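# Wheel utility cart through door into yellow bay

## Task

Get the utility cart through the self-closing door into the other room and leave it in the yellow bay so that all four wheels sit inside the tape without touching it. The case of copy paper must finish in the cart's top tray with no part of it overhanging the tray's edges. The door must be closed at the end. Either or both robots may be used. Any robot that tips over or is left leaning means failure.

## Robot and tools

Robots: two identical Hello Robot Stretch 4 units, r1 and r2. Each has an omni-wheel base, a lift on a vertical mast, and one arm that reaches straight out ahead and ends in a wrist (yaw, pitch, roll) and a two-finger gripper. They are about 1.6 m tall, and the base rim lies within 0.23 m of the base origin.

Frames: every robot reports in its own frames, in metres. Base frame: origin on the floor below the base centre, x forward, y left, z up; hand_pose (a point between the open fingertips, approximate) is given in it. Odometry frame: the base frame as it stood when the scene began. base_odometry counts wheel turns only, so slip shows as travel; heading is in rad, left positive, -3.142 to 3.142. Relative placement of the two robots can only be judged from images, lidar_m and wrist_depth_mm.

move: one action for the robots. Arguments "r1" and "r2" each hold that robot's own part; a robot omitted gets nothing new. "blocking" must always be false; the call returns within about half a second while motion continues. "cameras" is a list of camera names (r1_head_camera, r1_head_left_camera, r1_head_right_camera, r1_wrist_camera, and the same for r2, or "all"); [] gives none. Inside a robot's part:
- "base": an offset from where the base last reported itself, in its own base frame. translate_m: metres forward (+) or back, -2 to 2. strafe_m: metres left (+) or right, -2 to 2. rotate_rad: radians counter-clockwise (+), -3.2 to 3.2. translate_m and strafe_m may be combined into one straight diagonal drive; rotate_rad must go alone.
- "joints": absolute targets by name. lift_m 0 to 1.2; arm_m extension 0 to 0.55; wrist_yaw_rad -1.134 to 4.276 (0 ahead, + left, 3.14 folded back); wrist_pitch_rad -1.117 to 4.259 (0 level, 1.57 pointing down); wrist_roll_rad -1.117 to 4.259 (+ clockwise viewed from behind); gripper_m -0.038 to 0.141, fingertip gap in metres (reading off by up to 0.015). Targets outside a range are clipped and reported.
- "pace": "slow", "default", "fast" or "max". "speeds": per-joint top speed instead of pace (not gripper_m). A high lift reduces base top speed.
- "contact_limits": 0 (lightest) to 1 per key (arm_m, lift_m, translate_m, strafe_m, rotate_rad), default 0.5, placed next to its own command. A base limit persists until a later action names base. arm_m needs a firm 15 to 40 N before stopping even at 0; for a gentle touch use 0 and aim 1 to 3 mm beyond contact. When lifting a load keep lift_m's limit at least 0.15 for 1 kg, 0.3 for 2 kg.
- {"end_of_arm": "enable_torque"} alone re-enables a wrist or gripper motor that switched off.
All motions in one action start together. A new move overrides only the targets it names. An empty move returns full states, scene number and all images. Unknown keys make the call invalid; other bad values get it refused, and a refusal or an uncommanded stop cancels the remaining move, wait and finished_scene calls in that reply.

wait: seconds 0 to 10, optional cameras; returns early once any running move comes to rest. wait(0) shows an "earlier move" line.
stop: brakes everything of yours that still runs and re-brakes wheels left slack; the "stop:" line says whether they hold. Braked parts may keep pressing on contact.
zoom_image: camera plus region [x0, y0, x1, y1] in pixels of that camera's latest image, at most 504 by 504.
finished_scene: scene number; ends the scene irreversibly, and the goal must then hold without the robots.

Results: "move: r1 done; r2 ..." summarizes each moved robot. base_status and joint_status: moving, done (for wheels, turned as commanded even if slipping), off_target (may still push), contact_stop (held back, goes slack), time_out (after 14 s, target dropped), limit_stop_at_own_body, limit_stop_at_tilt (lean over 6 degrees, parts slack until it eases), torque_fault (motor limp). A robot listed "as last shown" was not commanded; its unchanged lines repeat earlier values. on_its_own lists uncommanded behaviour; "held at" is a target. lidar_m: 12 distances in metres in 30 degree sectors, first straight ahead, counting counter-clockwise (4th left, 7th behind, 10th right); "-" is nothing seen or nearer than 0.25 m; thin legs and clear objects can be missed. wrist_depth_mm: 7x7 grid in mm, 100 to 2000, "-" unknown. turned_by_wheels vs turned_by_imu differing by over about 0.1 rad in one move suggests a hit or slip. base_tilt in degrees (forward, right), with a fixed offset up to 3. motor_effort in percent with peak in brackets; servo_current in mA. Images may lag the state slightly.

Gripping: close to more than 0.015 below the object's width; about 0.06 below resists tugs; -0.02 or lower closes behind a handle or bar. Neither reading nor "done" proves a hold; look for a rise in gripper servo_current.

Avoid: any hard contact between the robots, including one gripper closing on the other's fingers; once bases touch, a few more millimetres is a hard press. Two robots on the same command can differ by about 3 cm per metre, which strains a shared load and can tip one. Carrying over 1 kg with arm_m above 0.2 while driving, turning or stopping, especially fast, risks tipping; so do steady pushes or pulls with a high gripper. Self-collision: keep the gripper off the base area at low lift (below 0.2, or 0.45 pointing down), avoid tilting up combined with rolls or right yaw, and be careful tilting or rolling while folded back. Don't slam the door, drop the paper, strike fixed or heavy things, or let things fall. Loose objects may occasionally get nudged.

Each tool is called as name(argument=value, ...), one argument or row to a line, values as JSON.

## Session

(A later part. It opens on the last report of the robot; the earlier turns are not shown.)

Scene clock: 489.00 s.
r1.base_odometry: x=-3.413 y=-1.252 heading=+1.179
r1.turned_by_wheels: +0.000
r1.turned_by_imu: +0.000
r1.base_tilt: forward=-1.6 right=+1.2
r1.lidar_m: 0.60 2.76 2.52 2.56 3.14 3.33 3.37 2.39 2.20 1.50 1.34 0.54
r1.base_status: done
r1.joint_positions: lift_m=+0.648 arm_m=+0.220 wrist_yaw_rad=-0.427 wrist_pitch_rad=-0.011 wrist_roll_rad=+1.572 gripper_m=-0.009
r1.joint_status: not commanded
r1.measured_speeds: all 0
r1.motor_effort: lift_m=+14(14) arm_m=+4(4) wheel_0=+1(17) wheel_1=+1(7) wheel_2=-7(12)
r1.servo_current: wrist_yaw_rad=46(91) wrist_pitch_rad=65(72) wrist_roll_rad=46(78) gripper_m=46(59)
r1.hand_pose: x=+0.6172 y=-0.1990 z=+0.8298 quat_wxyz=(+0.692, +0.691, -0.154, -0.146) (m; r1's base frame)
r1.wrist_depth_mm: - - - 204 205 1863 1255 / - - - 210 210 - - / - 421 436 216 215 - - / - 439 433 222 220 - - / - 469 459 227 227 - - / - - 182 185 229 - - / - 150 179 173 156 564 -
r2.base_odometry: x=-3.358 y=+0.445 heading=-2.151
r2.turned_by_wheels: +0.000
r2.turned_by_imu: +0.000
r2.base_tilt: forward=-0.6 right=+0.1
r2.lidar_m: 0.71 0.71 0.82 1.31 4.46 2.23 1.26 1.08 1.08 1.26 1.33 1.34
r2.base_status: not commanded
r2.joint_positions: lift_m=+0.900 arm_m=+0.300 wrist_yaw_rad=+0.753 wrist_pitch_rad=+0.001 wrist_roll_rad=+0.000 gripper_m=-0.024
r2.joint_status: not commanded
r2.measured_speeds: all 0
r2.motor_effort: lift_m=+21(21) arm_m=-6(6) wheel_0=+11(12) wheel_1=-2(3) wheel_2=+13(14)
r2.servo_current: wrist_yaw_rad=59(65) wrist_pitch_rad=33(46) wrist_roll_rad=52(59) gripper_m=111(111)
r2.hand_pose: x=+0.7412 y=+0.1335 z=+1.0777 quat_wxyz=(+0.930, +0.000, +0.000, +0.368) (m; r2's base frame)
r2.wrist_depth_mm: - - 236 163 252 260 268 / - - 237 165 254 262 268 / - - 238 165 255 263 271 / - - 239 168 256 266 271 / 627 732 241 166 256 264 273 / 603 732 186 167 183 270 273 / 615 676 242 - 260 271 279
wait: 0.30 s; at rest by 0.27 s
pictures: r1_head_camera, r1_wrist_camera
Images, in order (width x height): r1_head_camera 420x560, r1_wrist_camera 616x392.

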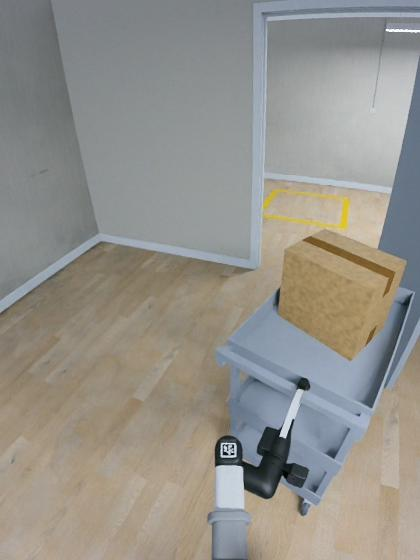

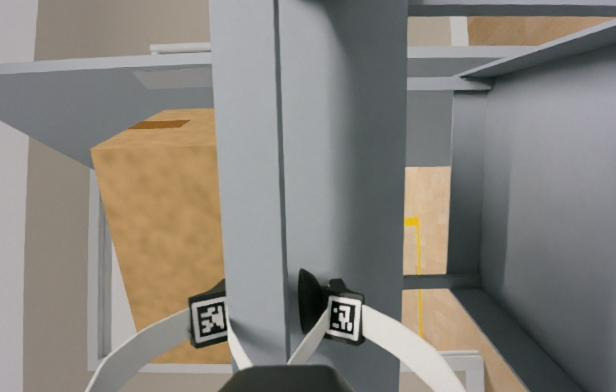

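move(
  blocking=false,
  r1={"base":{"translate_m":0.29,"strafe_m":-0.235},"pace":"slow"},
)

wait(
  seconds=8,
)

wait(
  seconds=0.3,
  cameras=["r1_head_camera","r1_wrist_camera"],
)

Scene clock: 495.37 s.
move: r1 moving
r1.base_odometry: x=-3.401 y=-1.246 heading=+1.178
r1.turned_by_wheels: +0.000
r1.turned_by_imu: -0.001
r1.base_tilt: forward=-1.6 right=+1.3
r1.lidar_m: 0.61 2.76 2.54 2.56 3.19 3.35 3.42 2.42 2.19 1.46 1.33 0.53
r1.base_status: translate_m moving; strafe_m moving
r1.joint_positions: lift_m=+0.648 arm_m=+0.220 wrist_yaw_rad=-0.427 wrist_pitch_rad=-0.011 wrist_roll_rad=+1.572 gripper_m=-0.009
r1.joint_status: not commanded
r1.measured_speeds: translate_m=+0.039 strafe_m=-0.032 rotate_rad=+0.002 lift_m=+0.000 arm_m=+0.000 wrist_yaw_rad=+0.000 wrist_pitch_rad=+0.000 wrist_roll_rad=+0.000
r1.motor_effort: lift_m=+14(14) arm_m=+4(4) wheel_0=+7(8) wheel_1=-4(4) wheel_2=-10(11)
r1.servo_current: wrist_yaw_rad=78(78) wrist_pitch_rad=72(72) wrist_roll_rad=39(65) gripper_m=59(59)
r1.hand_pose: x=+0.6172 y=-0.1990 z=+0.8298 quat_wxyz=(+0.692, +0.691, -0.154, -0.146) (m; r1's base frame)
r1.wrist_depth_mm: - - - 203 204 1576 1182 / - - 1098 208 208 - - / - 424 427 215 213 - - / - 442 436 220 220 - - / - 477 462 226 226 - - / - 1983 182 186 229 - - / - 151 176 172 156 569 -
r2: as last shown
r2.base_tilt: forward=-0.7 right=+0.0
r2.lidar_m: 0.69 0.74 0.84 1.28 4.47 2.24 1.28 1.08 1.07 1.27 1.34 1.33
r2.motor_effort: lift_m=+21(21) arm_m=-6(6) wheel_0=+11(12) wheel_1=-3(3) wheel_2=+13(14)
r2.servo_current: wrist_yaw_rad=65(65) wrist_pitch_rad=39(46) wrist_roll_rad=52(59) gripper_m=117(117)
r2.wrist_depth_mm: - - 236 163 252 260 268 / - - 238 165 253 262 270 / - - 238 165 255 263 270 / - - 240 167 255 265 273 / 615 750 241 167 257 266 274 / 609 723 185 167 183 267 274 / 609 676 241 - 260 270 278
pictures: none

Scene clock: 499.80 s.
earlier move: r1 done
r1.base_odometry: x=-3.085 y=-1.074 heading=+1.179
r1.turned_by_wheels: +0.001
r1.turned_by_imu: +0.002
r1.base_tilt: forward=-1.6 right=+1.3
r1.lidar_m: 0.63 2.64 2.61 2.66 3.29 3.70 3.58 2.28 2.10 1.03 1.03 0.52
r1.base_status: done
r1.joint_positions: lift_m=+0.648 arm_m=+0.220 wrist_yaw_rad=-0.419 wrist_pitch_rad=-0.011 wrist_roll_rad=+1.572 gripper_m=-0.009
r1.joint_status: not commanded
r1.measured_speeds: all 0
r1.motor_effort: lift_m=+14(14) arm_m=+4(4) wheel_0=+6(14) wheel_1=-2(4) wheel_2=+3(11)
r1.servo_current: wrist_yaw_rad=52(78) wrist_pitch_rad=65(72) wrist_roll_rad=46(72) gripper_m=65(65)
r1.hand_pose: x=+0.6188 y=-0.1971 z=+0.8298 quat_wxyz=(+0.692, +0.691, -0.151, -0.143) (m; r1's base frame)
r1.wrist_depth_mm: 732 741 - 185 184 - - / - 480 473 193 192 - - / - 407 402 203 202 - - / 1708 445 433 213 211 - - / 1708 508 484 221 222 842 - / 1708 - 183 189 229 - - / 1661 150 179 173 158 564 -
r2.base_odometry: x=-3.358 y=+0.445 heading=-2.151
r2.turned_by_wheels: +0.000
r2.turned_by_imu: +0.001
r2.base_tilt: forward=-0.7 right=+0.0
r2.lidar_m: 0.70 0.73 0.83 1.04 4.46 2.23 1.31 1.09 1.09 1.27 1.33 1.35
r2.base_status: not commanded
r2.joint_positions: lift_m=+0.900 arm_m=+0.300 wrist_yaw_rad=+0.753 wrist_pitch_rad=+0.001 wrist_roll_rad=+0.000 gripper_m=-0.024
r2.joint_status: not commanded
r2.measured_speeds: all 0
r2.motor_effort: lift_m=+21(21) arm_m=-6(6) wheel_0=+11(12) wheel_1=-2(3) wheel_2=+13(14)
r2.servo_current: wrist_yaw_rad=52(65) wrist_pitch_rad=39(46) wrist_roll_rad=46(65) gripper_m=104(117)
r2.hand_pose: x=+0.7412 y=+0.1335 z=+1.0777 quat_wxyz=(+0.930, +0.000, +0.000, +0.368) (m; r2's base frame)
r2.wrist_depth_mm: - - 236 163 252 260 268 / - - 237 165 252 262 270 / - - 238 165 255 263 272 / - - 238 167 256 266 273 / - 477 241 166 257 267 274 / - 473 186 167 183 268 277 / 640 492 242 - 260 270 278
wait: 4.43 of 8 s (r1 has come to rest)
pictures: none

Scene clock: 500.10 s.
r1.base_odometry: x=-3.085 y=-1.074 heading=+1.179
r1.turned_by_wheels: +0.000
r1.turned_by_imu: +0.000
r1.base_tilt: forward=-1.6 right=+1.3
r1.lidar_m: 0.61 2.61 2.62 2.66 3.26 3.71 3.53 2.27 2.09 1.02 1.02 0.54
r1.base_status: done
r1.joint_positions: lift_m=+0.648 arm_m=+0.220 wrist_yaw_rad=-0.419 wrist_pitch_rad=-0.011 wrist_roll_rad=+1.572 gripper_m=-0.009
r1.joint_status: not commanded
r1.measured_speeds: all 0
r1.motor_effort: lift_m=+14(14) arm_m=+4(4) wheel_0=+6(14) wheel_1=-1(4) wheel_2=+3(11)
r1.servo_current: wrist_yaw_rad=33(78) wrist_pitch_rad=59(72) wrist_roll_rad=46(72) gripper_m=52(65)
r1.hand_pose: x=+0.6188 y=-0.1971 z=+0.8298 quat_wxyz=(+0.692, +0.691, -0.151, -0.143) (m; r1's base frame)
r1.wrist_depth_mm: 723 741 - 185 185 - - / - 477 473 193 193 - - / - 413 404 202 202 - - / 1661 442 436 212 211 - - / 1661 504 484 222 222 842 - / 1618 - 183 189 229 - - / 1661 150 179 174 158 569 -
r2.base_odometry: x=-3.358 y=+0.445 heading=-2.151
r2.turned_by_wheels: +0.000
r2.turned_by_imu: +0.000
r2.base_tilt: forward=-0.6 right=+0.0
r2.lidar_m: 0.70 0.70 0.81 1.02 4.48 2.25 1.29 1.09 1.07 1.28 1.34 1.33
r2.base_status: not commanded
r2.joint_positions: lift_m=+0.900 arm_m=+0.300 wrist_yaw_rad=+0.753 wrist_pitch_rad=+0.001 wrist_roll_rad=+0.000 gripper_m=-0.024
r2.joint_status: not commanded
r2.measured_speeds: all 0
r2.motor_effort: lift_m=+21(21) arm_m=-6(6) wheel_0=+11(12) wheel_1=-2(3) wheel_2=+13(14)
r2.servo_current: wrist_yaw_rad=39(65) wrist_pitch_rad=46(46) wrist_roll_rad=59(65) gripper_m=104(117)
r2.hand_pose: x=+0.7412 y=+0.1335 z=+1.0777 quat_wxyz=(+0.930, +0.000, +0.000, +0.368) (m; r2's base frame)
r2.wrist_depth_mm: - - 236 163 252 260 268 / - - 238 165 252 263 268 / - - 238 164 254 263 271 / - - 239 167 256 265 273 / - 477 241 166 257 267 274 / - 469 186 167 183 267 276 / 640 492 242 - 260 271 278
wait: 0.30 s; at rest by 0.27 s
pictures: r1_head_camera, r1_wrist_camera
Images, in order (width x height): r1_head_camera 420x560, r1_wrist_camera 616x392.

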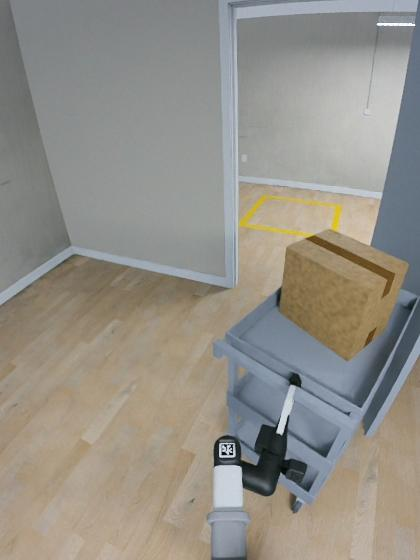

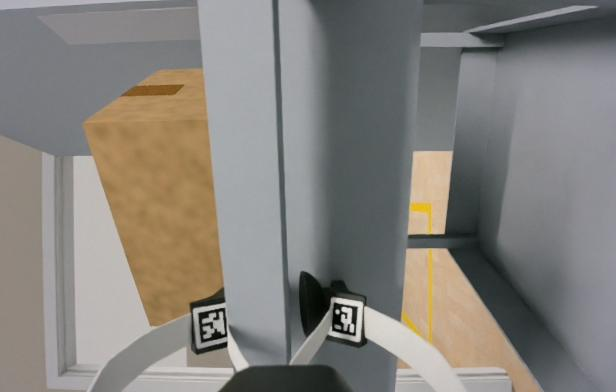

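move(
  blocking=false,
  r1={"base":{"translate_m":-0.37,"strafe_m":0.25},"pace":"slow"},
)

wait(
  seconds=8,
)

move(
  blocking=false,
  r1={"base":{"translate_m":-0.13,"strafe_m":-0.31},"joints":{"wrist_yaw_rad":-0.25},"speeds":{"wrist_yaw_rad":0.1},"pace":"slow"},
)

wait(
  seconds=8,
)

wait(
  seconds=0.3,
  cameras=["r1_head_camera","r1_wrist_camera"],
)

Scene clock: 513.37 s.
move: r1 moving
r1.base_odometry: x=-3.096 y=-1.082 heading=+1.180
r1.turned_by_wheels: +0.000
r1.turned_by_imu: +0.000
r1.base_tilt: forward=-1.6 right=+1.2
r1.lidar_m: 0.62 2.64 2.62 2.66 3.29 3.70 3.59 2.30 2.11 1.04 1.04 0.52
r1.base_status: translate_m moving; strafe_m moving
r1.joint_positions: lift_m=+0.648 arm_m=+0.220 wrist_yaw_rad=-0.417 wrist_pitch_rad=-0.011 wrist_roll_rad=+1.572 gripper_m=-0.009
r1.joint_status: not commanded
r1.measured_speeds: translate_m=-0.046 strafe_m=+0.030 rotate_rad=+0.003 lift_m=+0.000 arm_m=+0.000 wrist_yaw_rad=+0.000 wrist_pitch_rad=+0.000 wrist_roll_rad=+0.000
r1.motor_effort: lift_m=+14(14) arm_m=-2(4) wheel_0=-6(10) wheel_1=+3(3) wheel_2=+9(11)
r1.servo_current: wrist_yaw_rad=52(59) wrist_pitch_rad=59(65) wrist_roll_rad=39(65) gripper_m=46(59)
r1.hand_pose: x=+0.6192 y=-0.1967 z=+0.8299 quat_wxyz=(+0.692, +0.691, -0.150, -0.142) (m; r1's base frame)
r1.wrist_depth_mm: 723 741 - 189 187 - - / - 480 480 196 195 - - / - 413 413 206 204 - - / 1708 452 439 215 216 - - / 1661 512 477 224 226 842 - / 1661 - 181 185 233 - - / 1708 148 182 185 153 1537 -
r2: as last shown
r2.base_tilt: forward=-0.7 right=+0.0
r2.lidar_m: 0.69 0.68 0.82 1.03 4.48 2.25 1.30 1.09 1.08 1.26 1.35 1.34
r2.motor_effort: lift_m=+21(21) arm_m=-6(6) wheel_0=+11(12) wheel_1=-3(3) wheel_2=+14(14)
r2.servo_current: wrist_yaw_rad=46(59) wrist_pitch_rad=39(46) wrist_roll_rad=52(52) gripper_m=111(111)
r2.wrist_depth_mm: - - 236 163 251 260 268 / - - 237 165 253 262 270 / - - 239 164 255 263 271 / - - 239 167 255 265 273 / - 473 241 167 257 265 276 / - 466 186 167 183 268 276 / 634 492 243 - 259 271 278
pictures: none

Scene clock: 518.50 s.
earlier move: r1 done
r1.base_odometry: x=-3.457 y=-1.320 heading=+1.179
r1.turned_by_wheels: -0.001
r1.turned_by_imu: -0.002
r1.base_tilt: forward=-1.6 right=+1.3
r1.lidar_m: 0.61 2.79 2.54 2.58 3.21 3.27 3.30 2.38 2.18 2.21 1.38 0.53
r1.base_status: done
r1.joint_positions: lift_m=+0.648 arm_m=+0.220 wrist_yaw_rad=-0.424 wrist_pitch_rad=-0.011 wrist_roll_rad=+1.572 gripper_m=-0.009
r1.joint_status: not commanded
r1.measured_speeds: all 0
r1.motor_effort: lift_m=+14(14) arm_m=-4(4) wheel_0=-6(16) wheel_1=+3(6) wheel_2=+0(12)
r1.servo_current: wrist_yaw_rad=39(78) wrist_pitch_rad=65(72) wrist_roll_rad=39(65) gripper_m=52(59)
r1.hand_pose: x=+0.6178 y=-0.1983 z=+0.8299 quat_wxyz=(+0.692, +0.691, -0.153, -0.145) (m; r1's base frame)
r1.wrist_depth_mm: - - - 197 196 1808 - / - 1160 574 203 204 - - / - 427 413 210 211 - - / - 445 436 220 219 - - / - 488 466 226 228 - - / - - 182 186 234 - - / - 156 - 181 155 1661 -
r2.base_odometry: x=-3.358 y=+0.445 heading=-2.151
r2.turned_by_wheels: +0.000
r2.turned_by_imu: +0.001
r2.base_tilt: forward=-0.7 right=+0.0
r2.lidar_m: 0.69 0.72 0.76 1.10 4.47 2.26 1.27 1.09 1.07 1.26 1.35 1.35
r2.base_status: not commanded
r2.joint_positions: lift_m=+0.900 arm_m=+0.300 wrist_yaw_rad=+0.753 wrist_pitch_rad=+0.001 wrist_roll_rad=+0.000 gripper_m=-0.024
r2.joint_status: not commanded
r2.measured_speeds: all 0
r2.motor_effort: lift_m=+21(21) arm_m=-6(6) wheel_0=+12(12) wheel_1=-3(3) wheel_2=+13(14)
r2.servo_current: wrist_yaw_rad=52(65) wrist_pitch_rad=39(52) wrist_roll_rad=46(65) gripper_m=104(111)
r2.hand_pose: x=+0.7412 y=+0.1335 z=+1.0777 quat_wxyz=(+0.930, +0.000, +0.000, +0.368) (m; r2's base frame)
r2.wrist_depth_mm: - - 235 163 253 260 268 / - - 238 165 252 262 268 / - - 238 164 254 264 271 / - - 238 167 256 265 273 / 668 - 240 165 256 266 273 / 668 759 186 167 183 267 276 / 640 - 242 - 260 270 277
wait: 5.13 of 8 s (r1 has come to rest)
pictures: none

Scene clock: 519.00 s.
move: r1 moving
r1.base_odometry: x=-3.448 y=-1.329 heading=+1.179
r1.turned_by_wheels: +0.000
r1.turned_by_imu: +0.000
r1.base_tilt: forward=-1.6 right=+1.2
r1.lidar_m: 0.63 2.79 2.54 2.59 3.25 3.27 3.32 2.39 2.18 2.20 1.36 0.52
r1.base_status: translate_m moving; strafe_m moving
r1.joint_positions: lift_m=+0.648 arm_m=+0.220 wrist_yaw_rad=-0.387 wrist_pitch_rad=-0.011 wrist_roll_rad=+1.572 gripper_m=-0.009
r1.joint_status: wrist_yaw_rad moving
r1.measured_speeds: translate_m=-0.019 strafe_m=-0.045 rotate_rad=+0.003 lift_m=+0.000 arm_m=+0.000 wrist_yaw_rad=+0.114 wrist_pitch_rad=+0.000 wrist_roll_rad=+0.000
r1.motor_effort: lift_m=+14(14) arm_m=-2(4) wheel_0=+6(7) wheel_1=-6(7) wheel_2=+0(2)
r1.servo_current: wrist_yaw_rad=59(91) wrist_pitch_rad=65(72) wrist_roll_rad=52(52) gripper_m=52(52)
r1.hand_pose: x=+0.6249 y=-0.1898 z=+0.8299 quat_wxyz=(+0.694, +0.693, -0.140, -0.132) (m; r1's base frame)
r1.wrist_depth_mm: - - - 190 190 1921 - / - 512 500 196 196 - - / - 418 410 205 205 - - / - 445 436 216 214 - - / - 500 480 225 225 - - / - - 184 186 230 - - / - 151 - 181 155 1618 -
r2: as last shown
r2.turned_by_imu: +0.000
r2.base_tilt: forward=-0.7 right=+0.1
r2.lidar_m: 0.70 0.71 0.76 1.10 4.47 2.27 1.28 1.09 1.08 1.26 1.34 1.32
r2.motor_effort: lift_m=+21(21) arm_m=-6(6) wheel_0=+11(12) wheel_1=-2(3) wheel_2=+14(14)
r2.servo_current: wrist_yaw_rad=46(59) wrist_pitch_rad=39(39) wrist_roll_rad=39(52) gripper_m=104(111)
r2.wrist_depth_mm: - - 236 163 252 260 268 / - - 238 165 254 262 271 / - - 239 164 254 263 271 / - - 239 167 255 265 272 / 661 - 240 166 256 266 274 / 661 759 186 167 183 267 276 / 640 - 243 - 260 270 278
pictures: none

Scene clock: 523.13 s.
earlier move: r1 done
r1.base_odometry: x=-3.220 y=-1.558 heading=+1.180
r1.turned_by_wheels: +0.001
r1.turned_by_imu: +0.002
r1.base_tilt: forward=-1.6 right=+1.3
r1.lidar_m: 0.59 3.15 2.87 2.91 3.54 3.27 3.12 2.04 1.85 1.89 1.19 0.58
r1.base_status: done
r1.joint_positions: lift_m=+0.648 arm_m=+0.220 wrist_yaw_rad=-0.244 wrist_pitch_rad=-0.011 wrist_roll_rad=+1.572 gripper_m=-0.009
r1.joint_status: all done
r1.measured_speeds: all 0
r1.motor_effort: lift_m=+14(14) arm_m=+4(4) wheel_0=+9(18) wheel_1=+0(7) wheel_2=+2(13)
r1.servo_current: wrist_yaw_rad=46(104) wrist_pitch_rad=59(78) wrist_roll_rad=46(72) gripper_m=46(59)
r1.hand_pose: x=+0.6496 y=-0.1544 z=+0.8299 quat_wxyz=(+0.702, +0.702, -0.090, -0.082) (m; r1's base frame)
r1.wrist_depth_mm: - - - 213 213 218 1160 / - - 1078 216 215 1618 - / - 525 512 220 220 - - / - 433 430 224 224 - - / - 459 452 227 228 - - / - 484 184 202 229 - - / - 157 508 171 174 - -
r2.base_odometry: x=-3.358 y=+0.445 heading=-2.151
r2.turned_by_wheels: +0.000
r2.turned_by_imu: +0.001
r2.base_tilt: forward=-0.7 right=+0.0
r2.lidar_m: 0.70 0.70 0.68 0.79 1.19 2.23 1.29 1.07 1.07 1.29 1.34 1.33
r2.base_status: not commanded
r2.joint_positions: lift_m=+0.900 arm_m=+0.300 wrist_yaw_rad=+0.753 wrist_pitch_rad=+0.001 wrist_roll_rad=+0.000 gripper_m=-0.024
r2.joint_status: not commanded
r2.measured_speeds: all 0
r2.motor_effort: lift_m=+21(21) arm_m=-6(6) wheel_0=+11(12) wheel_1=-3(3) wheel_2=+14(14)
r2.servo_current: wrist_yaw_rad=52(59) wrist_pitch_rad=39(46) wrist_roll_rad=39(59) gripper_m=104(111)
r2.hand_pose: x=+0.7412 y=+0.1335 z=+1.0777 quat_wxyz=(+0.930, +0.000, +0.000, +0.368) (m; r2's base frame)
r2.wrist_depth_mm: - - 236 163 251 260 268 / - - 237 165 253 263 270 / - - 237 165 254 263 272 / - - 240 168 256 265 271 / 621 - 241 166 257 266 274 / 615 - 185 167 182 268 277 / 621 - 241 - 260 270 276
wait: 4.13 of 8 s (r1 has come to rest)
pictures: none

Scene clock: 523.43 s.
r1.base_odometry: x=-3.220 y=-1.558 heading=+1.180
r1.turned_by_wheels: +0.000
r1.turned_by_imu: +0.000
r1.base_tilt: forward=-1.6 right=+1.3
r1.lidar_m: 0.61 3.14 2.87 2.89 3.58 3.27 3.10 2.03 1.84 1.88 1.17 0.60
r1.base_status: done
r1.joint_positions: lift_m=+0.648 arm_m=+0.220 wrist_yaw_rad=-0.244 wrist_pitch_rad=-0.011 wrist_roll_rad=+1.572 gripper_m=-0.009
r1.joint_status: all done
r1.measured_speeds: all 0
r1.motor_effort: lift_m=+14(14) arm_m=+4(4) wheel_0=+9(18) wheel_1=+0(7) wheel_2=+2(13)
r1.servo_current: wrist_yaw_rad=59(104) wrist_pitch_rad=65(78) wrist_roll_rad=52(72) gripper_m=59(59)
r1.hand_pose: x=+0.6496 y=-0.1544 z=+0.8299 quat_wxyz=(+0.702, +0.702, -0.090, -0.082) (m; r1's base frame)
r1.wrist_depth_mm: - - - 212 214 218 1182 / - - 1078 216 216 1618 - / - 530 512 220 220 - - / - 430 424 223 223 - - / - 459 449 229 228 - - / - 484 183 202 229 - - / - 157 508 167 175 - -
r2.base_odometry: x=-3.358 y=+0.445 heading=-2.151
r2.turned_by_wheels: +0.000
r2.turned_by_imu: +0.000
r2.base_tilt: forward=-0.7 right=+0.0
r2.lidar_m: 0.70 0.71 0.70 0.82 1.22 2.24 1.29 1.09 1.08 1.29 1.35 1.34
r2.base_status: not commanded
r2.joint_positions: lift_m=+0.900 arm_m=+0.300 wrist_yaw_rad=+0.753 wrist_pitch_rad=+0.001 wrist_roll_rad=+0.000 gripper_m=-0.024
r2.joint_status: not commanded
r2.measured_speeds: all 0
r2.motor_effort: lift_m=+21(21) arm_m=-6(6) wheel_0=+11(12) wheel_1=-2(3) wheel_2=+13(14)
r2.servo_current: wrist_yaw_rad=52(59) wrist_pitch_rad=33(46) wrist_roll_rad=46(59) gripper_m=104(111)
r2.hand_pose: x=+0.7412 y=+0.1335 z=+1.0777 quat_wxyz=(+0.930, +0.000, +0.000, +0.368) (m; r2's base frame)
r2.wrist_depth_mm: - - 236 163 251 260 268 / - - 238 165 253 263 270 / - - 238 165 254 263 271 / - - 240 168 256 266 272 / 621 - 241 166 256 265 273 / 621 - 186 167 183 268 277 / 609 - 243 - 260 271 278
wait: 0.30 s; at rest by 0.27 s
pictures: r1_head_camera, r1_wrist_camera
Images, in order (width x height): r1_head_camera 420x560, r1_wrist_camera 616x392.

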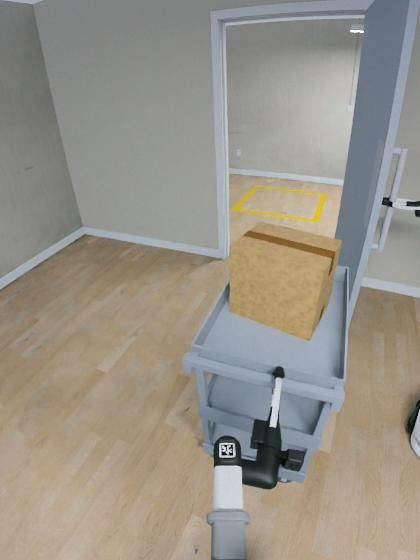

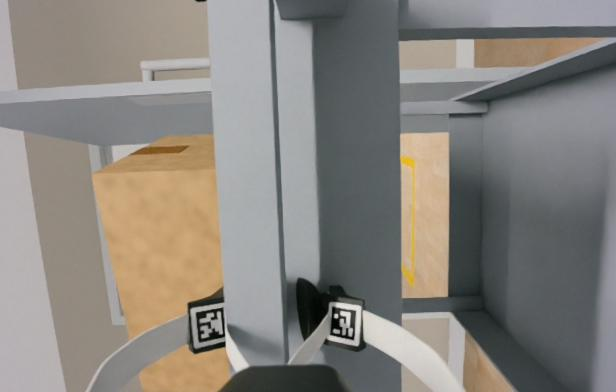

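move(
  blocking=false,
  r1={"base":{"translate_m":0.15,"strafe_m":-0.18},"joints":{"wrist_yaw_rad":-0.12},"speeds":{"wrist_yaw_rad":0.1},"pace":"slow"},
)

wait(
  seconds=8,
)

wait(
  seconds=0.3,
  cameras=["r1_head_camera","r1_wrist_camera"],
)

Scene clock: 530.97 s.
move: r1 moving
r1.base_odometry: x=-3.208 y=-1.555 heading=+1.180
r1.turned_by_wheels: +0.000
r1.turned_by_imu: +0.000
r1.base_tilt: forward=-1.6 right=+1.3
r1.lidar_m: 0.63 3.13 2.87 2.92 3.58 3.28 3.10 2.05 1.85 1.88 1.15 0.57
r1.base_status: translate_m moving; strafe_m moving
r1.joint_positions: lift_m=+0.648 arm_m=+0.220 wrist_yaw_rad=-0.209 wrist_pitch_rad=-0.011 wrist_roll_rad=+1.572 gripper_m=-0.009
r1.joint_status: wrist_yaw_rad moving
r1.measured_speeds: translate_m=+0.031 strafe_m=-0.039 rotate_rad=-0.001 lift_m=+0.000 arm_m=+0.000 wrist_yaw_rad=+0.100 wrist_pitch_rad=+0.000 wrist_roll_rad=+0.000
r1.motor_effort: lift_m=+14(14) arm_m=+4(4) wheel_0=+14(16) wheel_1=-2(3) wheel_2=-5(7)
r1.servo_current: wrist_yaw_rad=39(78) wrist_pitch_rad=65(65) wrist_roll_rad=52(59) gripper_m=46(52)
r1.hand_pose: x=+0.6549 y=-0.1453 z=+0.8299 quat_wxyz=(+0.703, +0.703, -0.078, -0.070) (m; r1's base frame)
r1.wrist_depth_mm: - - - 214 213 218 1182 / - 1060 - 216 214 1576 - / - 1808 512 220 219 - - / - 433 427 223 224 - - / - 455 452 226 227 - - / - 484 183 206 229 842 - / - 152 504 171 174 - -
r2: as last shown
r2.base_tilt: forward=-0.7 right=+0.1
r2.lidar_m: 0.70 0.70 0.69 0.80 1.18 2.25 1.28 1.09 1.08 1.27 1.34 1.32
r2.motor_effort: lift_m=+21(21) arm_m=-6(6) wheel_0=+11(12) wheel_1=-3(3) wheel_2=+13(14)
r2.servo_current: wrist_yaw_rad=46(46) wrist_pitch_rad=46(52) wrist_roll_rad=33(52) gripper_m=98(111)
r2.wrist_depth_mm: - - 236 163 252 260 268 / - - 237 165 254 262 270 / - - 238 165 254 263 271 / - - 239 168 255 265 272 / 621 - 241 166 256 265 274 / 634 - 186 167 182 268 276 / 634 - 242 - 260 270 277
pictures: none

Scene clock: 534.07 s.
earlier move: r1 done
r1.base_odometry: x=-2.997 y=-1.489 heading=+1.180
r1.turned_by_wheels: -0.001
r1.turned_by_imu: -0.003
r1.base_tilt: forward=-1.6 right=+1.2
r1.lidar_m: 0.58 2.88 2.97 3.01 3.79 3.46 2.94 1.92 1.72 1.76 0.95 0.62
r1.base_status: done
r1.joint_positions: lift_m=+0.648 arm_m=+0.220 wrist_yaw_rad=-0.129 wrist_pitch_rad=-0.011 wrist_roll_rad=+1.572 gripper_m=-0.009
r1.joint_status: all done
r1.measured_speeds: all 0
r1.motor_effort: lift_m=+14(14) arm_m=+4(4) wheel_0=+4(16) wheel_1=-3(5) wheel_2=-5(12)
r1.servo_current: wrist_yaw_rad=59(143) wrist_pitch_rad=72(72) wrist_roll_rad=52(65) gripper_m=52(59)
r1.hand_pose: x=+0.6656 y=-0.1238 z=+0.8299 quat_wxyz=(+0.706, +0.706, -0.050, -0.042) (m; r1's base frame)
r1.wrist_depth_mm: - - - 228 225 231 241 / - 878 - 227 227 1756 1229 / - - 609 229 227 - - / 1863 439 433 229 229 - - / - 449 442 229 229 - - / - 466 183 191 229 - - / - 157 480 171 175 - -
r2.base_odometry: x=-3.358 y=+0.445 heading=-2.151
r2.turned_by_wheels: +0.000
r2.turned_by_imu: +0.000
r2.base_tilt: forward=-0.6 right=+0.0
r2.lidar_m: 0.70 0.67 0.60 0.84 0.99 2.27 1.28 1.09 1.10 1.26 1.33 1.34
r2.base_status: not commanded
r2.joint_positions: lift_m=+0.900 arm_m=+0.300 wrist_yaw_rad=+0.753 wrist_pitch_rad=+0.001 wrist_roll_rad=+0.000 gripper_m=-0.024
r2.joint_status: not commanded
r2.measured_speeds: all 0
r2.motor_effort: lift_m=+20(21) arm_m=-6(6) wheel_0=+12(12) wheel_1=-3(3) wheel_2=+13(14)
r2.servo_current: wrist_yaw_rad=46(59) wrist_pitch_rad=39(52) wrist_roll_rad=39(59) gripper_m=104(111)
r2.hand_pose: x=+0.7412 y=+0.1335 z=+1.0777 quat_wxyz=(+0.930, +0.000, +0.000, +0.368) (m; r2's base frame)
r2.wrist_depth_mm: - - 236 163 252 260 268 / - - 238 165 253 262 268 / - - 238 165 255 263 271 / - - 240 167 255 265 273 / 404 580 240 166 257 267 274 / 404 574 186 167 182 268 277 / 394 496 241 - 260 271 278
wait: 3.10 of 8 s (r1 has come to rest)
pictures: none

Scene clock: 534.37 s.
r1.base_odometry: x=-2.997 y=-1.489 heading=+1.180
r1.turned_by_wheels: +0.000
r1.turned_by_imu: +0.000
r1.base_tilt: forward=-1.6 right=+1.3
r1.lidar_m: 0.61 2.87 2.97 3.02 3.78 3.47 2.92 1.92 1.75 1.76 0.94 0.57
r1.base_status: done
r1.joint_positions: lift_m=+0.648 arm_m=+0.220 wrist_yaw_rad=-0.129 wrist_pitch_rad=-0.011 wrist_roll_rad=+1.572 gripper_m=-0.009
r1.joint_status: all done
r1.measured_speeds: all 0
r1.motor_effort: lift_m=+14(14) arm_m=+4(4) wheel_0=+4(16) wheel_1=-3(5) wheel_2=-5(12)
r1.servo_current: wrist_yaw_rad=52(143) wrist_pitch_rad=65(72) wrist_roll_rad=52(65) gripper_m=52(59)
r1.hand_pose: x=+0.6656 y=-0.1238 z=+0.8299 quat_wxyz=(+0.706, +0.706, -0.050, -0.042) (m; r1's base frame)
r1.wrist_depth_mm: - - - 227 226 231 241 / - 878 - 228 227 1708 1255 / - - 615 229 227 - - / 1921 436 436 229 228 - - / - 452 445 230 229 - - / - 469 183 191 229 - - / - 158 480 171 176 - -
r2.base_odometry: x=-3.358 y=+0.445 heading=-2.151
r2.turned_by_wheels: +0.000
r2.turned_by_imu: +0.000
r2.base_tilt: forward=-0.6 right=+0.1
r2.lidar_m: 0.69 0.65 0.62 0.85 0.98 2.27 1.28 1.09 1.09 1.26 1.32 1.34
r2.base_status: not commanded
r2.joint_positions: lift_m=+0.900 arm_m=+0.300 wrist_yaw_rad=+0.753 wrist_pitch_rad=+0.001 wrist_roll_rad=+0.000 gripper_m=-0.024
r2.joint_status: not commanded
r2.measured_speeds: all 0
r2.motor_effort: lift_m=+21(21) arm_m=-6(6) wheel_0=+11(12) wheel_1=-3(3) wheel_2=+14(14)
r2.servo_current: wrist_yaw_rad=46(59) wrist_pitch_rad=39(52) wrist_roll_rad=46(59) gripper_m=104(111)
r2.hand_pose: x=+0.7412 y=+0.1335 z=+1.0777 quat_wxyz=(+0.930, +0.000, +0.000, +0.368) (m; r2's base frame)
r2.wrist_depth_mm: - - 236 163 252 262 270 / - - 236 165 252 260 270 / - - 239 165 254 263 272 / - - 240 167 255 266 272 / 410 574 241 166 257 266 274 / 402 574 186 167 183 268 276 / 399 496 242 - 260 271 277
wait: 0.30 s; at rest by 0.27 s
pictures: r1_head_camera, r1_wrist_camera
Images, in order (width x height): r1_head_camera 420x560, r1_wrist_camera 616x392.

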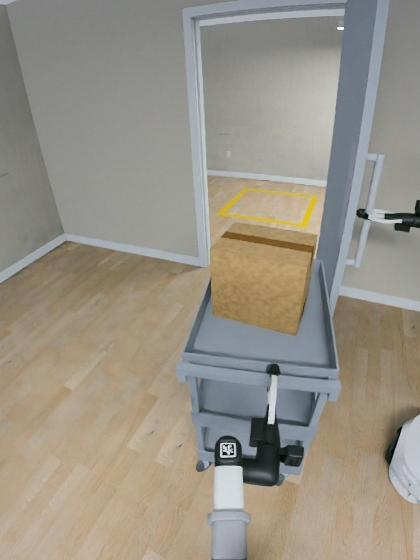

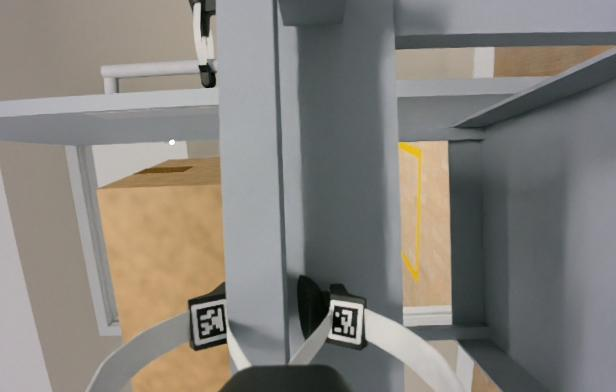

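move(
  blocking=false,
  r1={"base":{"translate_m":0.45,"strafe_m":-0.085},"pace":"slow"},
)

wait(
  seconds=8,
)

wait(
  seconds=0.3,
  cameras=["r1_head_camera","r1_wrist_camera"],
)

Scene clock: 555.13 s.
move: r1 moving
r1.base_odometry: x=-2.989 y=-1.478 heading=+1.179
r1.turned_by_wheels: +0.000
r1.turned_by_imu: -0.001
r1.base_tilt: forward=-1.6 right=+1.3
r1.lidar_m: 0.61 2.90 2.98 2.99 3.78 3.48 2.93 1.91 1.75 1.79 0.94 0.61
r1.base_status: translate_m moving; strafe_m moving
r1.joint_positions: lift_m=+0.648 arm_m=+0.220 wrist_yaw_rad=-0.129 wrist_pitch_rad=-0.011 wrist_roll_rad=+1.572 gripper_m=-0.009
r1.joint_status: not commanded
r1.measured_speeds: translate_m=+0.049 strafe_m=-0.010 rotate_rad=+0.000 lift_m=+0.000 arm_m=+0.000 wrist_yaw_rad=+0.000 wrist_pitch_rad=+0.000 wrist_roll_rad=+0.000
r1.motor_effort: lift_m=+14(14) arm_m=+4(4) wheel_0=+5(8) wheel_1=+4(5) wheel_2=-12(13)
r1.servo_current: wrist_yaw_rad=65(78) wrist_pitch_rad=65(72) wrist_roll_rad=46(52) gripper_m=46(52)
r1.hand_pose: x=+0.6656 y=-0.1238 z=+0.8299 quat_wxyz=(+0.706, +0.706, -0.050, -0.042) (m; r1's base frame)
r1.wrist_depth_mm: - - 820 229 228 233 246 / - 866 - 229 229 1618 1281 / - - 960 229 229 - - / 1921 439 433 229 228 - - / - 445 442 229 229 - - / - 462 182 202 229 - - / - 152 477 170 166 - -
r2: as last shown
r2.base_tilt: forward=-0.7 right=+0.0
r2.lidar_m: 0.70 0.67 0.60 0.80 0.98 2.26 1.29 1.09 1.07 1.27 1.32 1.34
r2.motor_effort: lift_m=+20(21) arm_m=-6(6) wheel_0=+11(12) wheel_1=-2(3) wheel_2=+13(14)
r2.servo_current: wrist_yaw_rad=46(59) wrist_pitch_rad=39(46) wrist_roll_rad=52(59) gripper_m=98(117)
r2.wrist_depth_mm: - - 236 163 251 259 268 / - - 237 165 254 260 268 / - - 237 165 255 263 271 / - - 239 167 255 265 272 / 402 559 241 166 256 267 274 / 387 525 186 167 183 268 276 / 384 480 242 - 262 270 278
pictures: none

Scene clock: 560.47 s.
earlier move: r1 done
r1.base_odometry: x=-2.746 y=-1.105 heading=+1.179
r1.turned_by_wheels: +0.000
r1.turned_by_imu: -0.005
r1.base_tilt: forward=-1.6 right=+1.2
r1.lidar_m: 0.63 2.32 2.90 2.91 3.65 3.90 3.12 1.99 1.83 0.67 0.71 0.60
r1.base_status: done
r1.joint_positions: lift_m=+0.648 arm_m=+0.220 wrist_yaw_rad=-0.129 wrist_pitch_rad=-0.011 wrist_roll_rad=+1.572 gripper_m=-0.009
r1.joint_status: not commanded
r1.measured_speeds: all 0
r1.motor_effort: lift_m=+14(14) arm_m=+4(4) wheel_0=+1(8) wheel_1=+2(6) wheel_2=-9(15)
r1.servo_current: wrist_yaw_rad=52(85) wrist_pitch_rad=59(78) wrist_roll_rad=39(78) gripper_m=46(59)
r1.hand_pose: x=+0.6656 y=-0.1238 z=+0.8299 quat_wxyz=(+0.706, +0.706, -0.050, -0.042) (m; r1's base frame)
r1.wrist_depth_mm: 402 410 415 212 211 424 455 / - - - 216 214 559 - / - 455 439 220 219 - - / - 436 433 224 222 - - / - 462 455 227 227 - - / 1576 500 182 186 181 - - / 1618 150 508 171 157 - -
r2.base_odometry: x=-3.358 y=+0.445 heading=-2.151
r2.turned_by_wheels: +0.000
r2.turned_by_imu: +0.000
r2.base_tilt: forward=-0.7 right=+0.0
r2.lidar_m: 0.67 0.68 0.73 0.67 4.49 2.26 1.30 1.09 1.09 1.26 1.35 1.37
r2.base_status: not commanded
r2.joint_positions: lift_m=+0.900 arm_m=+0.300 wrist_yaw_rad=+0.753 wrist_pitch_rad=+0.001 wrist_roll_rad=+0.000 gripper_m=-0.024
r2.joint_status: not commanded
r2.measured_speeds: all 0
r2.motor_effort: lift_m=+20(21) arm_m=-6(6) wheel_0=+9(12) wheel_1=-3(3) wheel_2=+9(14)
r2.servo_current: wrist_yaw_rad=46(59) wrist_pitch_rad=39(46) wrist_roll_rad=46(65) gripper_m=104(117)
r2.hand_pose: x=+0.7412 y=+0.1335 z=+1.0777 quat_wxyz=(+0.930, +0.000, +0.000, +0.368) (m; r2's base frame)
r2.wrist_depth_mm: - - 236 163 253 262 268 / - - 235 164 254 262 271 / - - 238 165 254 264 272 / - - 238 167 256 265 273 / - - 241 166 256 267 274 / - - 186 167 181 268 277 / - 609 241 - 262 271 278
wait: 5.33 of 8 s (r1 has come to rest)
pictures: none

Scene clock: 560.77 s.
r1.base_odometry: x=-2.746 y=-1.105 heading=+1.179
r1.turned_by_wheels: +0.000
r1.turned_by_imu: +0.000
r1.base_tilt: forward=-1.6 right=+1.3
r1.lidar_m: 0.62 2.32 2.90 2.95 3.63 3.91 3.09 2.00 1.81 0.69 0.70 0.58
r1.base_status: done
r1.joint_positions: lift_m=+0.648 arm_m=+0.220 wrist_yaw_rad=-0.129 wrist_pitch_rad=-0.011 wrist_roll_rad=+1.572 gripper_m=-0.009
r1.joint_status: not commanded
r1.measured_speeds: all 0
r1.motor_effort: lift_m=+14(14) arm_m=+3(4) wheel_0=+2(8) wheel_1=+2(6) wheel_2=-9(15)
r1.servo_current: wrist_yaw_rad=59(85) wrist_pitch_rad=65(78) wrist_roll_rad=33(78) gripper_m=46(59)
r1.hand_pose: x=+0.6656 y=-0.1238 z=+0.8299 quat_wxyz=(+0.706, +0.706, -0.050, -0.042) (m; r1's base frame)
r1.wrist_depth_mm: 399 413 415 211 212 424 452 / - - - 215 215 554 - / - 452 442 219 219 - - / - 433 430 224 222 - - / - 469 452 227 227 - - / 1618 500 181 186 181 - - / 1661 150 508 172 156 - -
r2.base_odometry: x=-3.358 y=+0.445 heading=-2.151
r2.turned_by_wheels: +0.000
r2.turned_by_imu: +0.000
r2.base_tilt: forward=-0.7 right=+0.0
r2.lidar_m: 0.66 0.64 0.71 0.70 4.50 2.25 1.27 1.07 1.10 1.29 1.33 1.35
r2.base_status: not commanded
r2.joint_positions: lift_m=+0.900 arm_m=+0.300 wrist_yaw_rad=+0.753 wrist_pitch_rad=+0.001 wrist_roll_rad=+0.000 gripper_m=-0.024
r2.joint_status: not commanded
r2.measured_speeds: all 0
r2.motor_effort: lift_m=+21(21) arm_m=-6(6) wheel_0=+9(12) wheel_1=-3(3) wheel_2=+9(14)
r2.servo_current: wrist_yaw_rad=59(59) wrist_pitch_rad=39(46) wrist_roll_rad=52(65) gripper_m=104(117)
r2.hand_pose: x=+0.7412 y=+0.1335 z=+1.0777 quat_wxyz=(+0.930, +0.000, +0.000, +0.368) (m; r2's base frame)
r2.wrist_depth_mm: - - 234 163 252 262 270 / - - 236 164 253 263 270 / - - 238 165 255 265 272 / - - 239 166 256 265 274 / - - 240 166 258 266 276 / - - 186 167 182 270 277 / - 609 241 - 260 271 278
wait: 0.30 s; at rest by 0.27 s
pictures: r1_head_camera, r1_wrist_camera
Images, in order (width x height): r1_head_camera 420x560, r1_wrist_camera 616x392.

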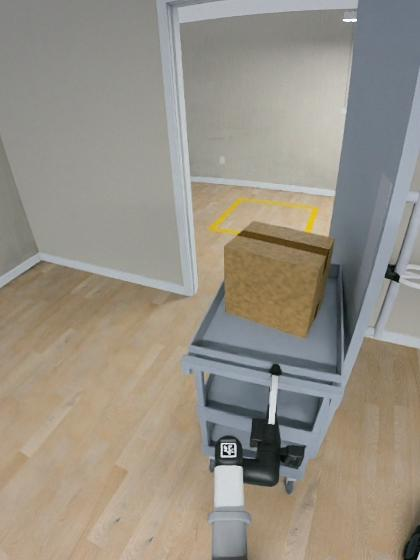

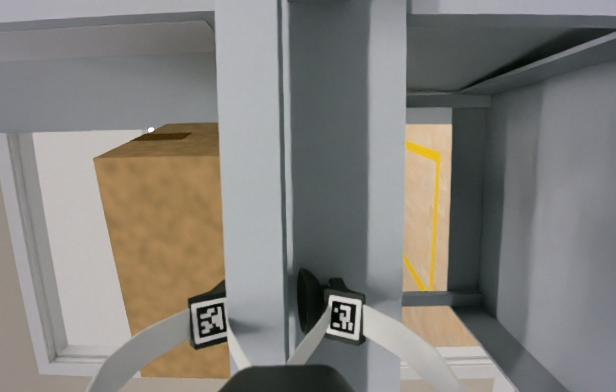

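move(
  blocking=false,
  r2={"base":{"translate_m":-0.07,"strafe_m":-0.2},"joints":{"wrist_yaw_rad":0.95},"pace":"slow","speeds":{"wrist_yaw_rad":0.1}},
)

wait(
  seconds=5,
)

wait(
  seconds=0.3,
  cameras=["r1_head_camera","r2_head_camera"],
)

Scene clock: 567.27 s.
move: r2 moving
r1: as last shown
r1.lidar_m: 0.61 2.34 2.88 2.95 3.65 3.93 3.11 2.00 1.84 0.68 0.69 0.60
r1.motor_effort: lift_m=+14(14) arm_m=+4(4) wheel_0=+1(2) wheel_1=+2(2) wheel_2=-9(9)
r1.servo_current: wrist_yaw_rad=65(72) wrist_pitch_rad=65(65) wrist_roll_rad=52(59) gripper_m=46(52)
r1.wrist_depth_mm: 439 427 430 210 211 442 439 / - - - 215 214 - - / - 449 436 219 220 - - / - 439 433 223 222 - - / - 466 455 228 227 - - / 1618 500 182 188 181 831 - / 1618 150 512 166 157 - -
r2.base_odometry: x=-3.366 y=+0.455 heading=-2.150
r2.turned_by_wheels: +0.001
r2.turned_by_imu: +0.002
r2.base_tilt: forward=-0.6 right=+0.0
r2.lidar_m: 0.70 0.66 0.70 0.69 4.49 2.22 1.25 1.07 1.07 1.26 1.34 1.32
r2.base_status: translate_m moving; strafe_m moving
r2.joint_positions: lift_m=+0.900 arm_m=+0.300 wrist_yaw_rad=+0.792 wrist_pitch_rad=+0.001 wrist_roll_rad=+0.000 gripper_m=-0.024
r2.joint_status: wrist_yaw_rad moving
r2.measured_speeds: translate_m=-0.016 strafe_m=-0.047 rotate_rad=-0.003 lift_m=+0.000 arm_m=+0.000 wrist_yaw_rad=+0.092 wrist_pitch_rad=+0.000 wrist_roll_rad=+0.000
r2.motor_effort: lift_m=+21(21) arm_m=-6(6) wheel_0=+9(14) wheel_1=-8(9) wheel_2=+14(14)
r2.servo_current: wrist_yaw_rad=52(52) wrist_pitch_rad=39(46) wrist_roll_rad=46(46) gripper_m=98(104)
r2.hand_pose: x=+0.7359 y=+0.1438 z=+1.0777 quat_wxyz=(+0.923, +0.000, +0.000, +0.386) (m; r2's base frame)
r2.wrist_depth_mm: - - 236 163 250 256 263 / - - 238 164 252 258 263 / - - 239 166 253 259 266 / - - 240 166 253 260 266 / - - 241 167 254 262 268 / - - 186 167 179 265 270 / - 484 243 - 257 268 272
pictures: none

Scene clock: 570.43 s.
earlier move: r2 done
r1.base_odometry: x=-2.746 y=-1.105 heading=+1.179
r1.turned_by_wheels: +0.000
r1.turned_by_imu: +0.000
r1.base_tilt: forward=-1.6 right=+1.3
r1.lidar_m: 0.60 2.34 2.88 2.93 3.64 3.92 3.13 2.02 1.83 0.88 0.86 0.60
r1.base_status: not commanded
r1.joint_positions: lift_m=+0.648 arm_m=+0.220 wrist_yaw_rad=-0.129 wrist_pitch_rad=-0.011 wrist_roll_rad=+1.572 gripper_m=-0.009
r1.joint_status: not commanded
r1.measured_speeds: all 0
r1.motor_effort: lift_m=+14(14) arm_m=+4(4) wheel_0=+1(2) wheel_1=+2(2) wheel_2=-9(9)
r1.servo_current: wrist_yaw_rad=65(78) wrist_pitch_rad=65(72) wrist_roll_rad=59(65) gripper_m=46(59)
r1.hand_pose: x=+0.6656 y=-0.1238 z=+0.8299 quat_wxyz=(+0.706, +0.706, -0.050, -0.042) (m; r1's base frame)
r1.wrist_depth_mm: 504 484 488 211 211 504 492 / - - - 215 215 - - / - 449 436 219 218 - - / - 436 430 223 223 - - / - 466 455 228 227 - - / 1618 500 181 189 181 809 - / 1618 149 508 166 157 - -
r2.base_odometry: x=-3.488 y=+0.612 heading=-2.150
r2.turned_by_wheels: +0.000
r2.turned_by_imu: +0.179
r2.base_tilt: forward=-0.6 right=+0.0
r2.lidar_m: 0.68 0.71 0.86 0.88 4.60 1.57 1.06 0.98 1.00 1.31 1.17 1.22
r2.base_status: done
r2.joint_positions: lift_m=+0.900 arm_m=+0.300 wrist_yaw_rad=+0.941 wrist_pitch_rad=+0.001 wrist_roll_rad=+0.000 gripper_m=-0.024
r2.joint_status: all done
r2.measured_speeds: all 0
r2.motor_effort: lift_m=+20(21) arm_m=-9(10) wheel_0=+2(20) wheel_1=-5(18) wheel_2=+13(31)
r2.servo_current: wrist_yaw_rad=52(130) wrist_pitch_rad=39(46) wrist_roll_rad=39(59) gripper_m=98(111)
r2.hand_pose: x=+0.7117 y=+0.1816 z=+1.0777 quat_wxyz=(+0.891, +0.000, +0.000, +0.453) (m; r2's base frame)
r2.wrist_depth_mm: - - - 169 234 225 218 / - - - 170 234 226 219 / - - - 167 236 227 220 / - - - 168 236 229 222 / - - - 169 239 229 224 / 699 - 183 171 181 230 224 / - 591 259 - 238 228 225
wait: 3.17 of 5 s (r2 has come to rest)
pictures: none

Scene clock: 570.73 s.
r1.base_odometry: x=-2.746 y=-1.105 heading=+1.179
r1.turned_by_wheels: +0.000
r1.turned_by_imu: +0.000
r1.base_tilt: forward=-1.6 right=+1.3
r1.lidar_m: 0.62 2.33 2.90 2.92 3.64 3.94 3.14 2.02 1.82 0.87 0.87 0.59
r1.base_status: not commanded
r1.joint_positions: lift_m=+0.648 arm_m=+0.220 wrist_yaw_rad=-0.129 wrist_pitch_rad=-0.011 wrist_roll_rad=+1.572 gripper_m=-0.009
r1.joint_status: not commanded
r1.measured_speeds: all 0
r1.motor_effort: lift_m=+14(14) arm_m=+4(4) wheel_0=+1(2) wheel_1=+2(2) wheel_2=-9(9)
r1.servo_current: wrist_yaw_rad=72(78) wrist_pitch_rad=65(72) wrist_roll_rad=65(65) gripper_m=59(59)
r1.hand_pose: x=+0.6656 y=-0.1238 z=+0.8299 quat_wxyz=(+0.706, +0.706, -0.050, -0.042) (m; r1's base frame)
r1.wrist_depth_mm: 504 488 496 211 211 504 492 / - - - 216 213 - - / - 445 439 219 219 - - / - 439 430 224 222 - - / - 459 452 228 227 - - / 1618 504 181 188 182 831 - / 1576 150 508 166 157 - -
r2.base_odometry: x=-3.488 y=+0.612 heading=-2.150
r2.turned_by_wheels: +0.000
r2.turned_by_imu: +0.000
r2.base_tilt: forward=-0.6 right=+0.1
r2.lidar_m: 0.69 0.70 0.86 0.89 4.63 1.59 1.08 0.97 1.01 1.26 1.18 1.21
r2.base_status: done
r2.joint_positions: lift_m=+0.900 arm_m=+0.300 wrist_yaw_rad=+0.941 wrist_pitch_rad=+0.001 wrist_roll_rad=+0.000 gripper_m=-0.024
r2.joint_status: all done
r2.measured_speeds: all 0
r2.motor_effort: lift_m=+20(21) arm_m=-10(10) wheel_0=+2(20) wheel_1=-5(18) wheel_2=+14(31)
r2.servo_current: wrist_yaw_rad=65(130) wrist_pitch_rad=39(46) wrist_roll_rad=39(59) gripper_m=98(111)
r2.hand_pose: x=+0.7117 y=+0.1816 z=+1.0777 quat_wxyz=(+0.891, +0.000, +0.000, +0.453) (m; r2's base frame)
r2.wrist_depth_mm: - - - 168 233 224 218 / - - - 169 234 226 219 / - - - 167 236 228 220 / - - - 168 236 229 221 / - - - 169 238 229 224 / 699 - 183 170 181 229 224 / - 597 259 - 239 229 225
wait: 0.30 s; at rest by 0.27 s
pictures: r1_head_camera, r2_head_camera
Images, in order (width x height): r1_head_camera 420x560, r2_head_camera 420x560.

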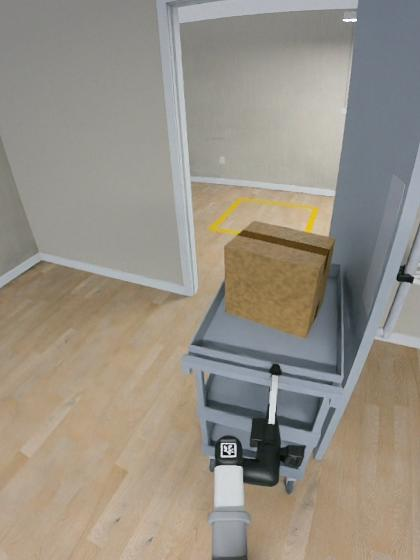

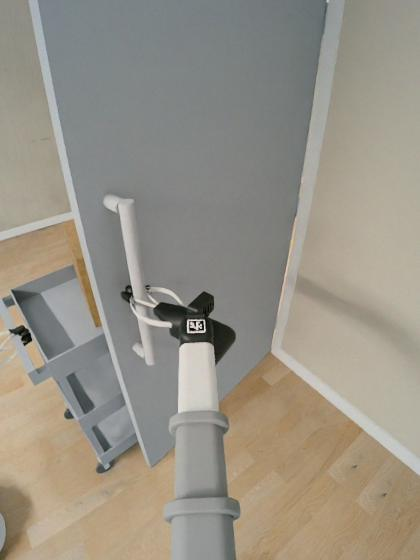

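move(
  blocking=false,
  r1={"base":{"translate_m":-0.28,"strafe_m":-0.1},"joints":{"wrist_yaw_rad":0.0},"speeds":{"wrist_yaw_rad":0.1},"pace":"slow"},
)

wait(
  seconds=8,
)

wait(
  seconds=0.3,
  cameras=["r1_head_camera","r1_wrist_camera"],
)

Scene clock: 581.30 s.
move: r1 moving
r1.base_odometry: x=-2.747 y=-1.118 heading=+1.178
r1.turned_by_wheels: -0.001
r1.turned_by_imu: -0.002
r1.base_tilt: forward=-1.6 right=+1.3
r1.lidar_m: 0.62 2.36 2.88 2.93 3.69 3.91 3.12 2.00 1.83 0.89 0.84 0.58
r1.base_status: translate_m moving; strafe_m moving
r1.joint_positions: lift_m=+0.648 arm_m=+0.220 wrist_yaw_rad=-0.087 wrist_pitch_rad=-0.011 wrist_roll_rad=+1.572 gripper_m=-0.009
r1.joint_status: wrist_yaw_rad moving
r1.measured_speeds: translate_m=-0.049 strafe_m=-0.017 rotate_rad=-0.003 lift_m=+0.000 arm_m=+0.000 wrist_yaw_rad=+0.108 wrist_pitch_rad=+0.000 wrist_roll_rad=+0.000
r1.motor_effort: lift_m=+14(14) arm_m=+0(4) wheel_0=-11(11) wheel_1=-9(9) wheel_2=+5(7)
r1.servo_current: wrist_yaw_rad=59(130) wrist_pitch_rad=65(72) wrist_roll_rad=52(52) gripper_m=59(59)
r1.hand_pose: x=+0.6706 y=-0.1120 z=+0.8299 quat_wxyz=(+0.706, +0.707, -0.035, -0.027) (m; r1's base frame)
r1.wrist_depth_mm: 492 508 488 208 208 521 521 / - - - 213 212 - - / - 462 424 219 217 - - / - 442 436 224 224 - - / 1618 473 459 229 229 - - / 1661 - 179 185 233 - - / - 138 525 176 154 - -
r2: as last shown
r2.lidar_m: 0.68 0.72 0.87 0.88 4.62 1.54 1.05 0.97 0.98 1.28 1.19 1.22
r2.motor_effort: lift_m=+20(20) arm_m=-9(10) wheel_0=+1(2) wheel_1=-5(5) wheel_2=+14(14)
r2.servo_current: wrist_yaw_rad=52(72) wrist_pitch_rad=33(46) wrist_roll_rad=52(59) gripper_m=104(104)
r2.wrist_depth_mm: - - - 169 234 224 217 / - - - 169 234 226 219 / - - - 167 236 228 220 / - - - 168 237 229 222 / - - - 169 239 229 223 / 691 - 183 171 181 229 224 / - 603 260 - 239 229 226
pictures: none

Scene clock: 585.00 s.
earlier move: r1 done
r1.base_odometry: x=-2.761 y=-1.402 heading=+1.178
r1.turned_by_wheels: +0.001
r1.turned_by_imu: +0.000
r1.base_tilt: forward=-1.6 right=+1.3
r1.lidar_m: 0.62 2.57 3.10 3.13 3.90 3.69 2.75 1.80 1.63 1.65 0.89 0.63
r1.base_status: done
r1.joint_positions: lift_m=+0.648 arm_m=+0.220 wrist_yaw_rad=+0.000 wrist_pitch_rad=-0.011 wrist_roll_rad=+1.572 gripper_m=-0.009
r1.joint_status: all done
r1.measured_speeds: all 0
r1.motor_effort: lift_m=+14(14) arm_m=-4(4) wheel_0=-9(13) wheel_1=-6(10) wheel_2=+4(12)
r1.servo_current: wrist_yaw_rad=59(130) wrist_pitch_rad=65(72) wrist_roll_rad=52(65) gripper_m=46(59)
r1.hand_pose: x=+0.6793 y=-0.0873 z=+0.8299 quat_wxyz=(+0.707, +0.707, -0.004, +0.004) (m; r1's base frame)
r1.wrist_depth_mm: - 640 - 225 225 236 1138 / - - - 228 226 - - / 1661 - 609 229 228 - - / 1756 439 439 231 231 - - / 1863 462 455 232 232 - - / 1921 480 180 185 233 - - / - 155 492 176 154 - -
r2.base_odometry: x=-3.488 y=+0.612 heading=-2.150
r2.turned_by_wheels: +0.000
r2.turned_by_imu: +0.001
r2.base_tilt: forward=-0.6 right=+0.0
r2.lidar_m: 0.69 0.64 0.64 0.88 4.61 1.57 1.08 0.99 0.99 1.29 1.17 1.22
r2.base_status: not commanded
r2.joint_positions: lift_m=+0.900 arm_m=+0.300 wrist_yaw_rad=+0.941 wrist_pitch_rad=+0.001 wrist_roll_rad=+0.000 gripper_m=-0.024
r2.joint_status: not commanded
r2.measured_speeds: all 0
r2.motor_effort: lift_m=+20(20) arm_m=-10(10) wheel_0=+2(2) wheel_1=-4(5) wheel_2=+14(14)
r2.servo_current: wrist_yaw_rad=52(78) wrist_pitch_rad=39(52) wrist_roll_rad=39(59) gripper_m=104(111)
r2.hand_pose: x=+0.7117 y=+0.1816 z=+1.0777 quat_wxyz=(+0.891, +0.000, +0.000, +0.453) (m; r2's base frame)
r2.wrist_depth_mm: - - - 169 234 224 218 / - - - 169 235 226 220 / - - - 167 235 228 221 / - - - 168 237 229 222 / - - 394 169 239 229 224 / - 427 183 171 181 229 224 / 569 418 - - 239 229 224
wait: 3.70 of 8 s (r1 has come to rest)
pictures: none

Scene clock: 585.30 s.
r1.base_odometry: x=-2.761 y=-1.402 heading=+1.178
r1.turned_by_wheels: +0.000
r1.turned_by_imu: +0.000
r1.base_tilt: forward=-1.6 right=+1.3
r1.lidar_m: 0.61 2.59 3.09 3.11 3.90 3.70 2.80 1.81 1.62 1.65 0.89 0.63
r1.base_status: done
r1.joint_positions: lift_m=+0.648 arm_m=+0.220 wrist_yaw_rad=+0.000 wrist_pitch_rad=-0.011 wrist_roll_rad=+1.572 gripper_m=-0.009
r1.joint_status: all done
r1.measured_speeds: all 0
r1.motor_effort: lift_m=+14(14) arm_m=-4(4) wheel_0=-9(13) wheel_1=-5(10) wheel_2=+4(12)
r1.servo_current: wrist_yaw_rad=46(130) wrist_pitch_rad=52(72) wrist_roll_rad=72(65) gripper_m=52(59)
r1.hand_pose: x=+0.6793 y=-0.0873 z=+0.8299 quat_wxyz=(+0.707, +0.707, -0.004, +0.004) (m; r1's base frame)
r1.wrist_depth_mm: - 647 - 226 224 237 1138 / - - - 228 227 - - / 1661 - 597 229 229 - - / 1708 442 439 231 231 - - / 1808 455 452 233 232 - - / 1921 484 179 185 235 - - / - 155 500 176 154 - -
r2.base_odometry: x=-3.488 y=+0.612 heading=-2.150
r2.turned_by_wheels: +0.000
r2.turned_by_imu: +0.000
r2.base_tilt: forward=-0.6 right=+0.1
r2.lidar_m: 0.68 0.64 0.65 0.89 4.63 1.56 1.06 0.97 1.00 1.28 1.18 1.22
r2.base_status: not commanded
r2.joint_positions: lift_m=+0.900 arm_m=+0.300 wrist_yaw_rad=+0.941 wrist_pitch_rad=+0.001 wrist_roll_rad=+0.000 gripper_m=-0.024
r2.joint_status: not commanded
r2.measured_speeds: all 0
r2.motor_effort: lift_m=+20(20) arm_m=-10(10) wheel_0=+2(2) wheel_1=-5(5) wheel_2=+13(14)
r2.servo_current: wrist_yaw_rad=59(78) wrist_pitch_rad=39(52) wrist_roll_rad=39(59) gripper_m=104(111)
r2.hand_pose: x=+0.7117 y=+0.1816 z=+1.0777 quat_wxyz=(+0.891, +0.000, +0.000, +0.453) (m; r2's base frame)
r2.wrist_depth_mm: - - - 169 234 224 218 / - - - 169 235 226 219 / - - - 167 236 228 220 / - - - 168 237 229 222 / - - 394 169 238 230 223 / - 427 184 170 181 230 224 / 580 415 - - 240 228 224
wait: 0.30 s; at rest by 0.27 s
pictures: r1_head_camera, r1_wrist_camera
Images, in order (width x height): r1_head_camera 420x560, r1_wrist_camera 616x392.

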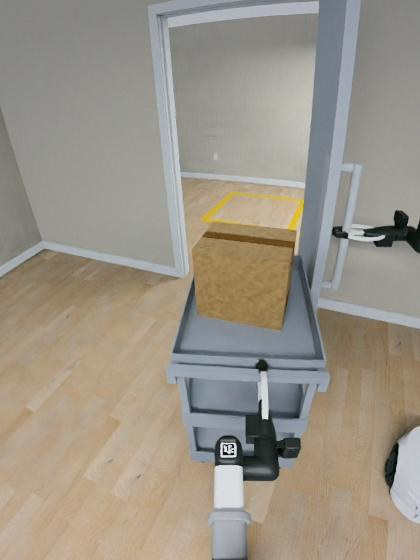

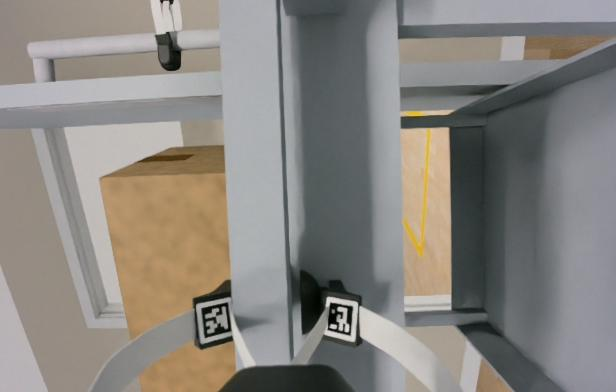

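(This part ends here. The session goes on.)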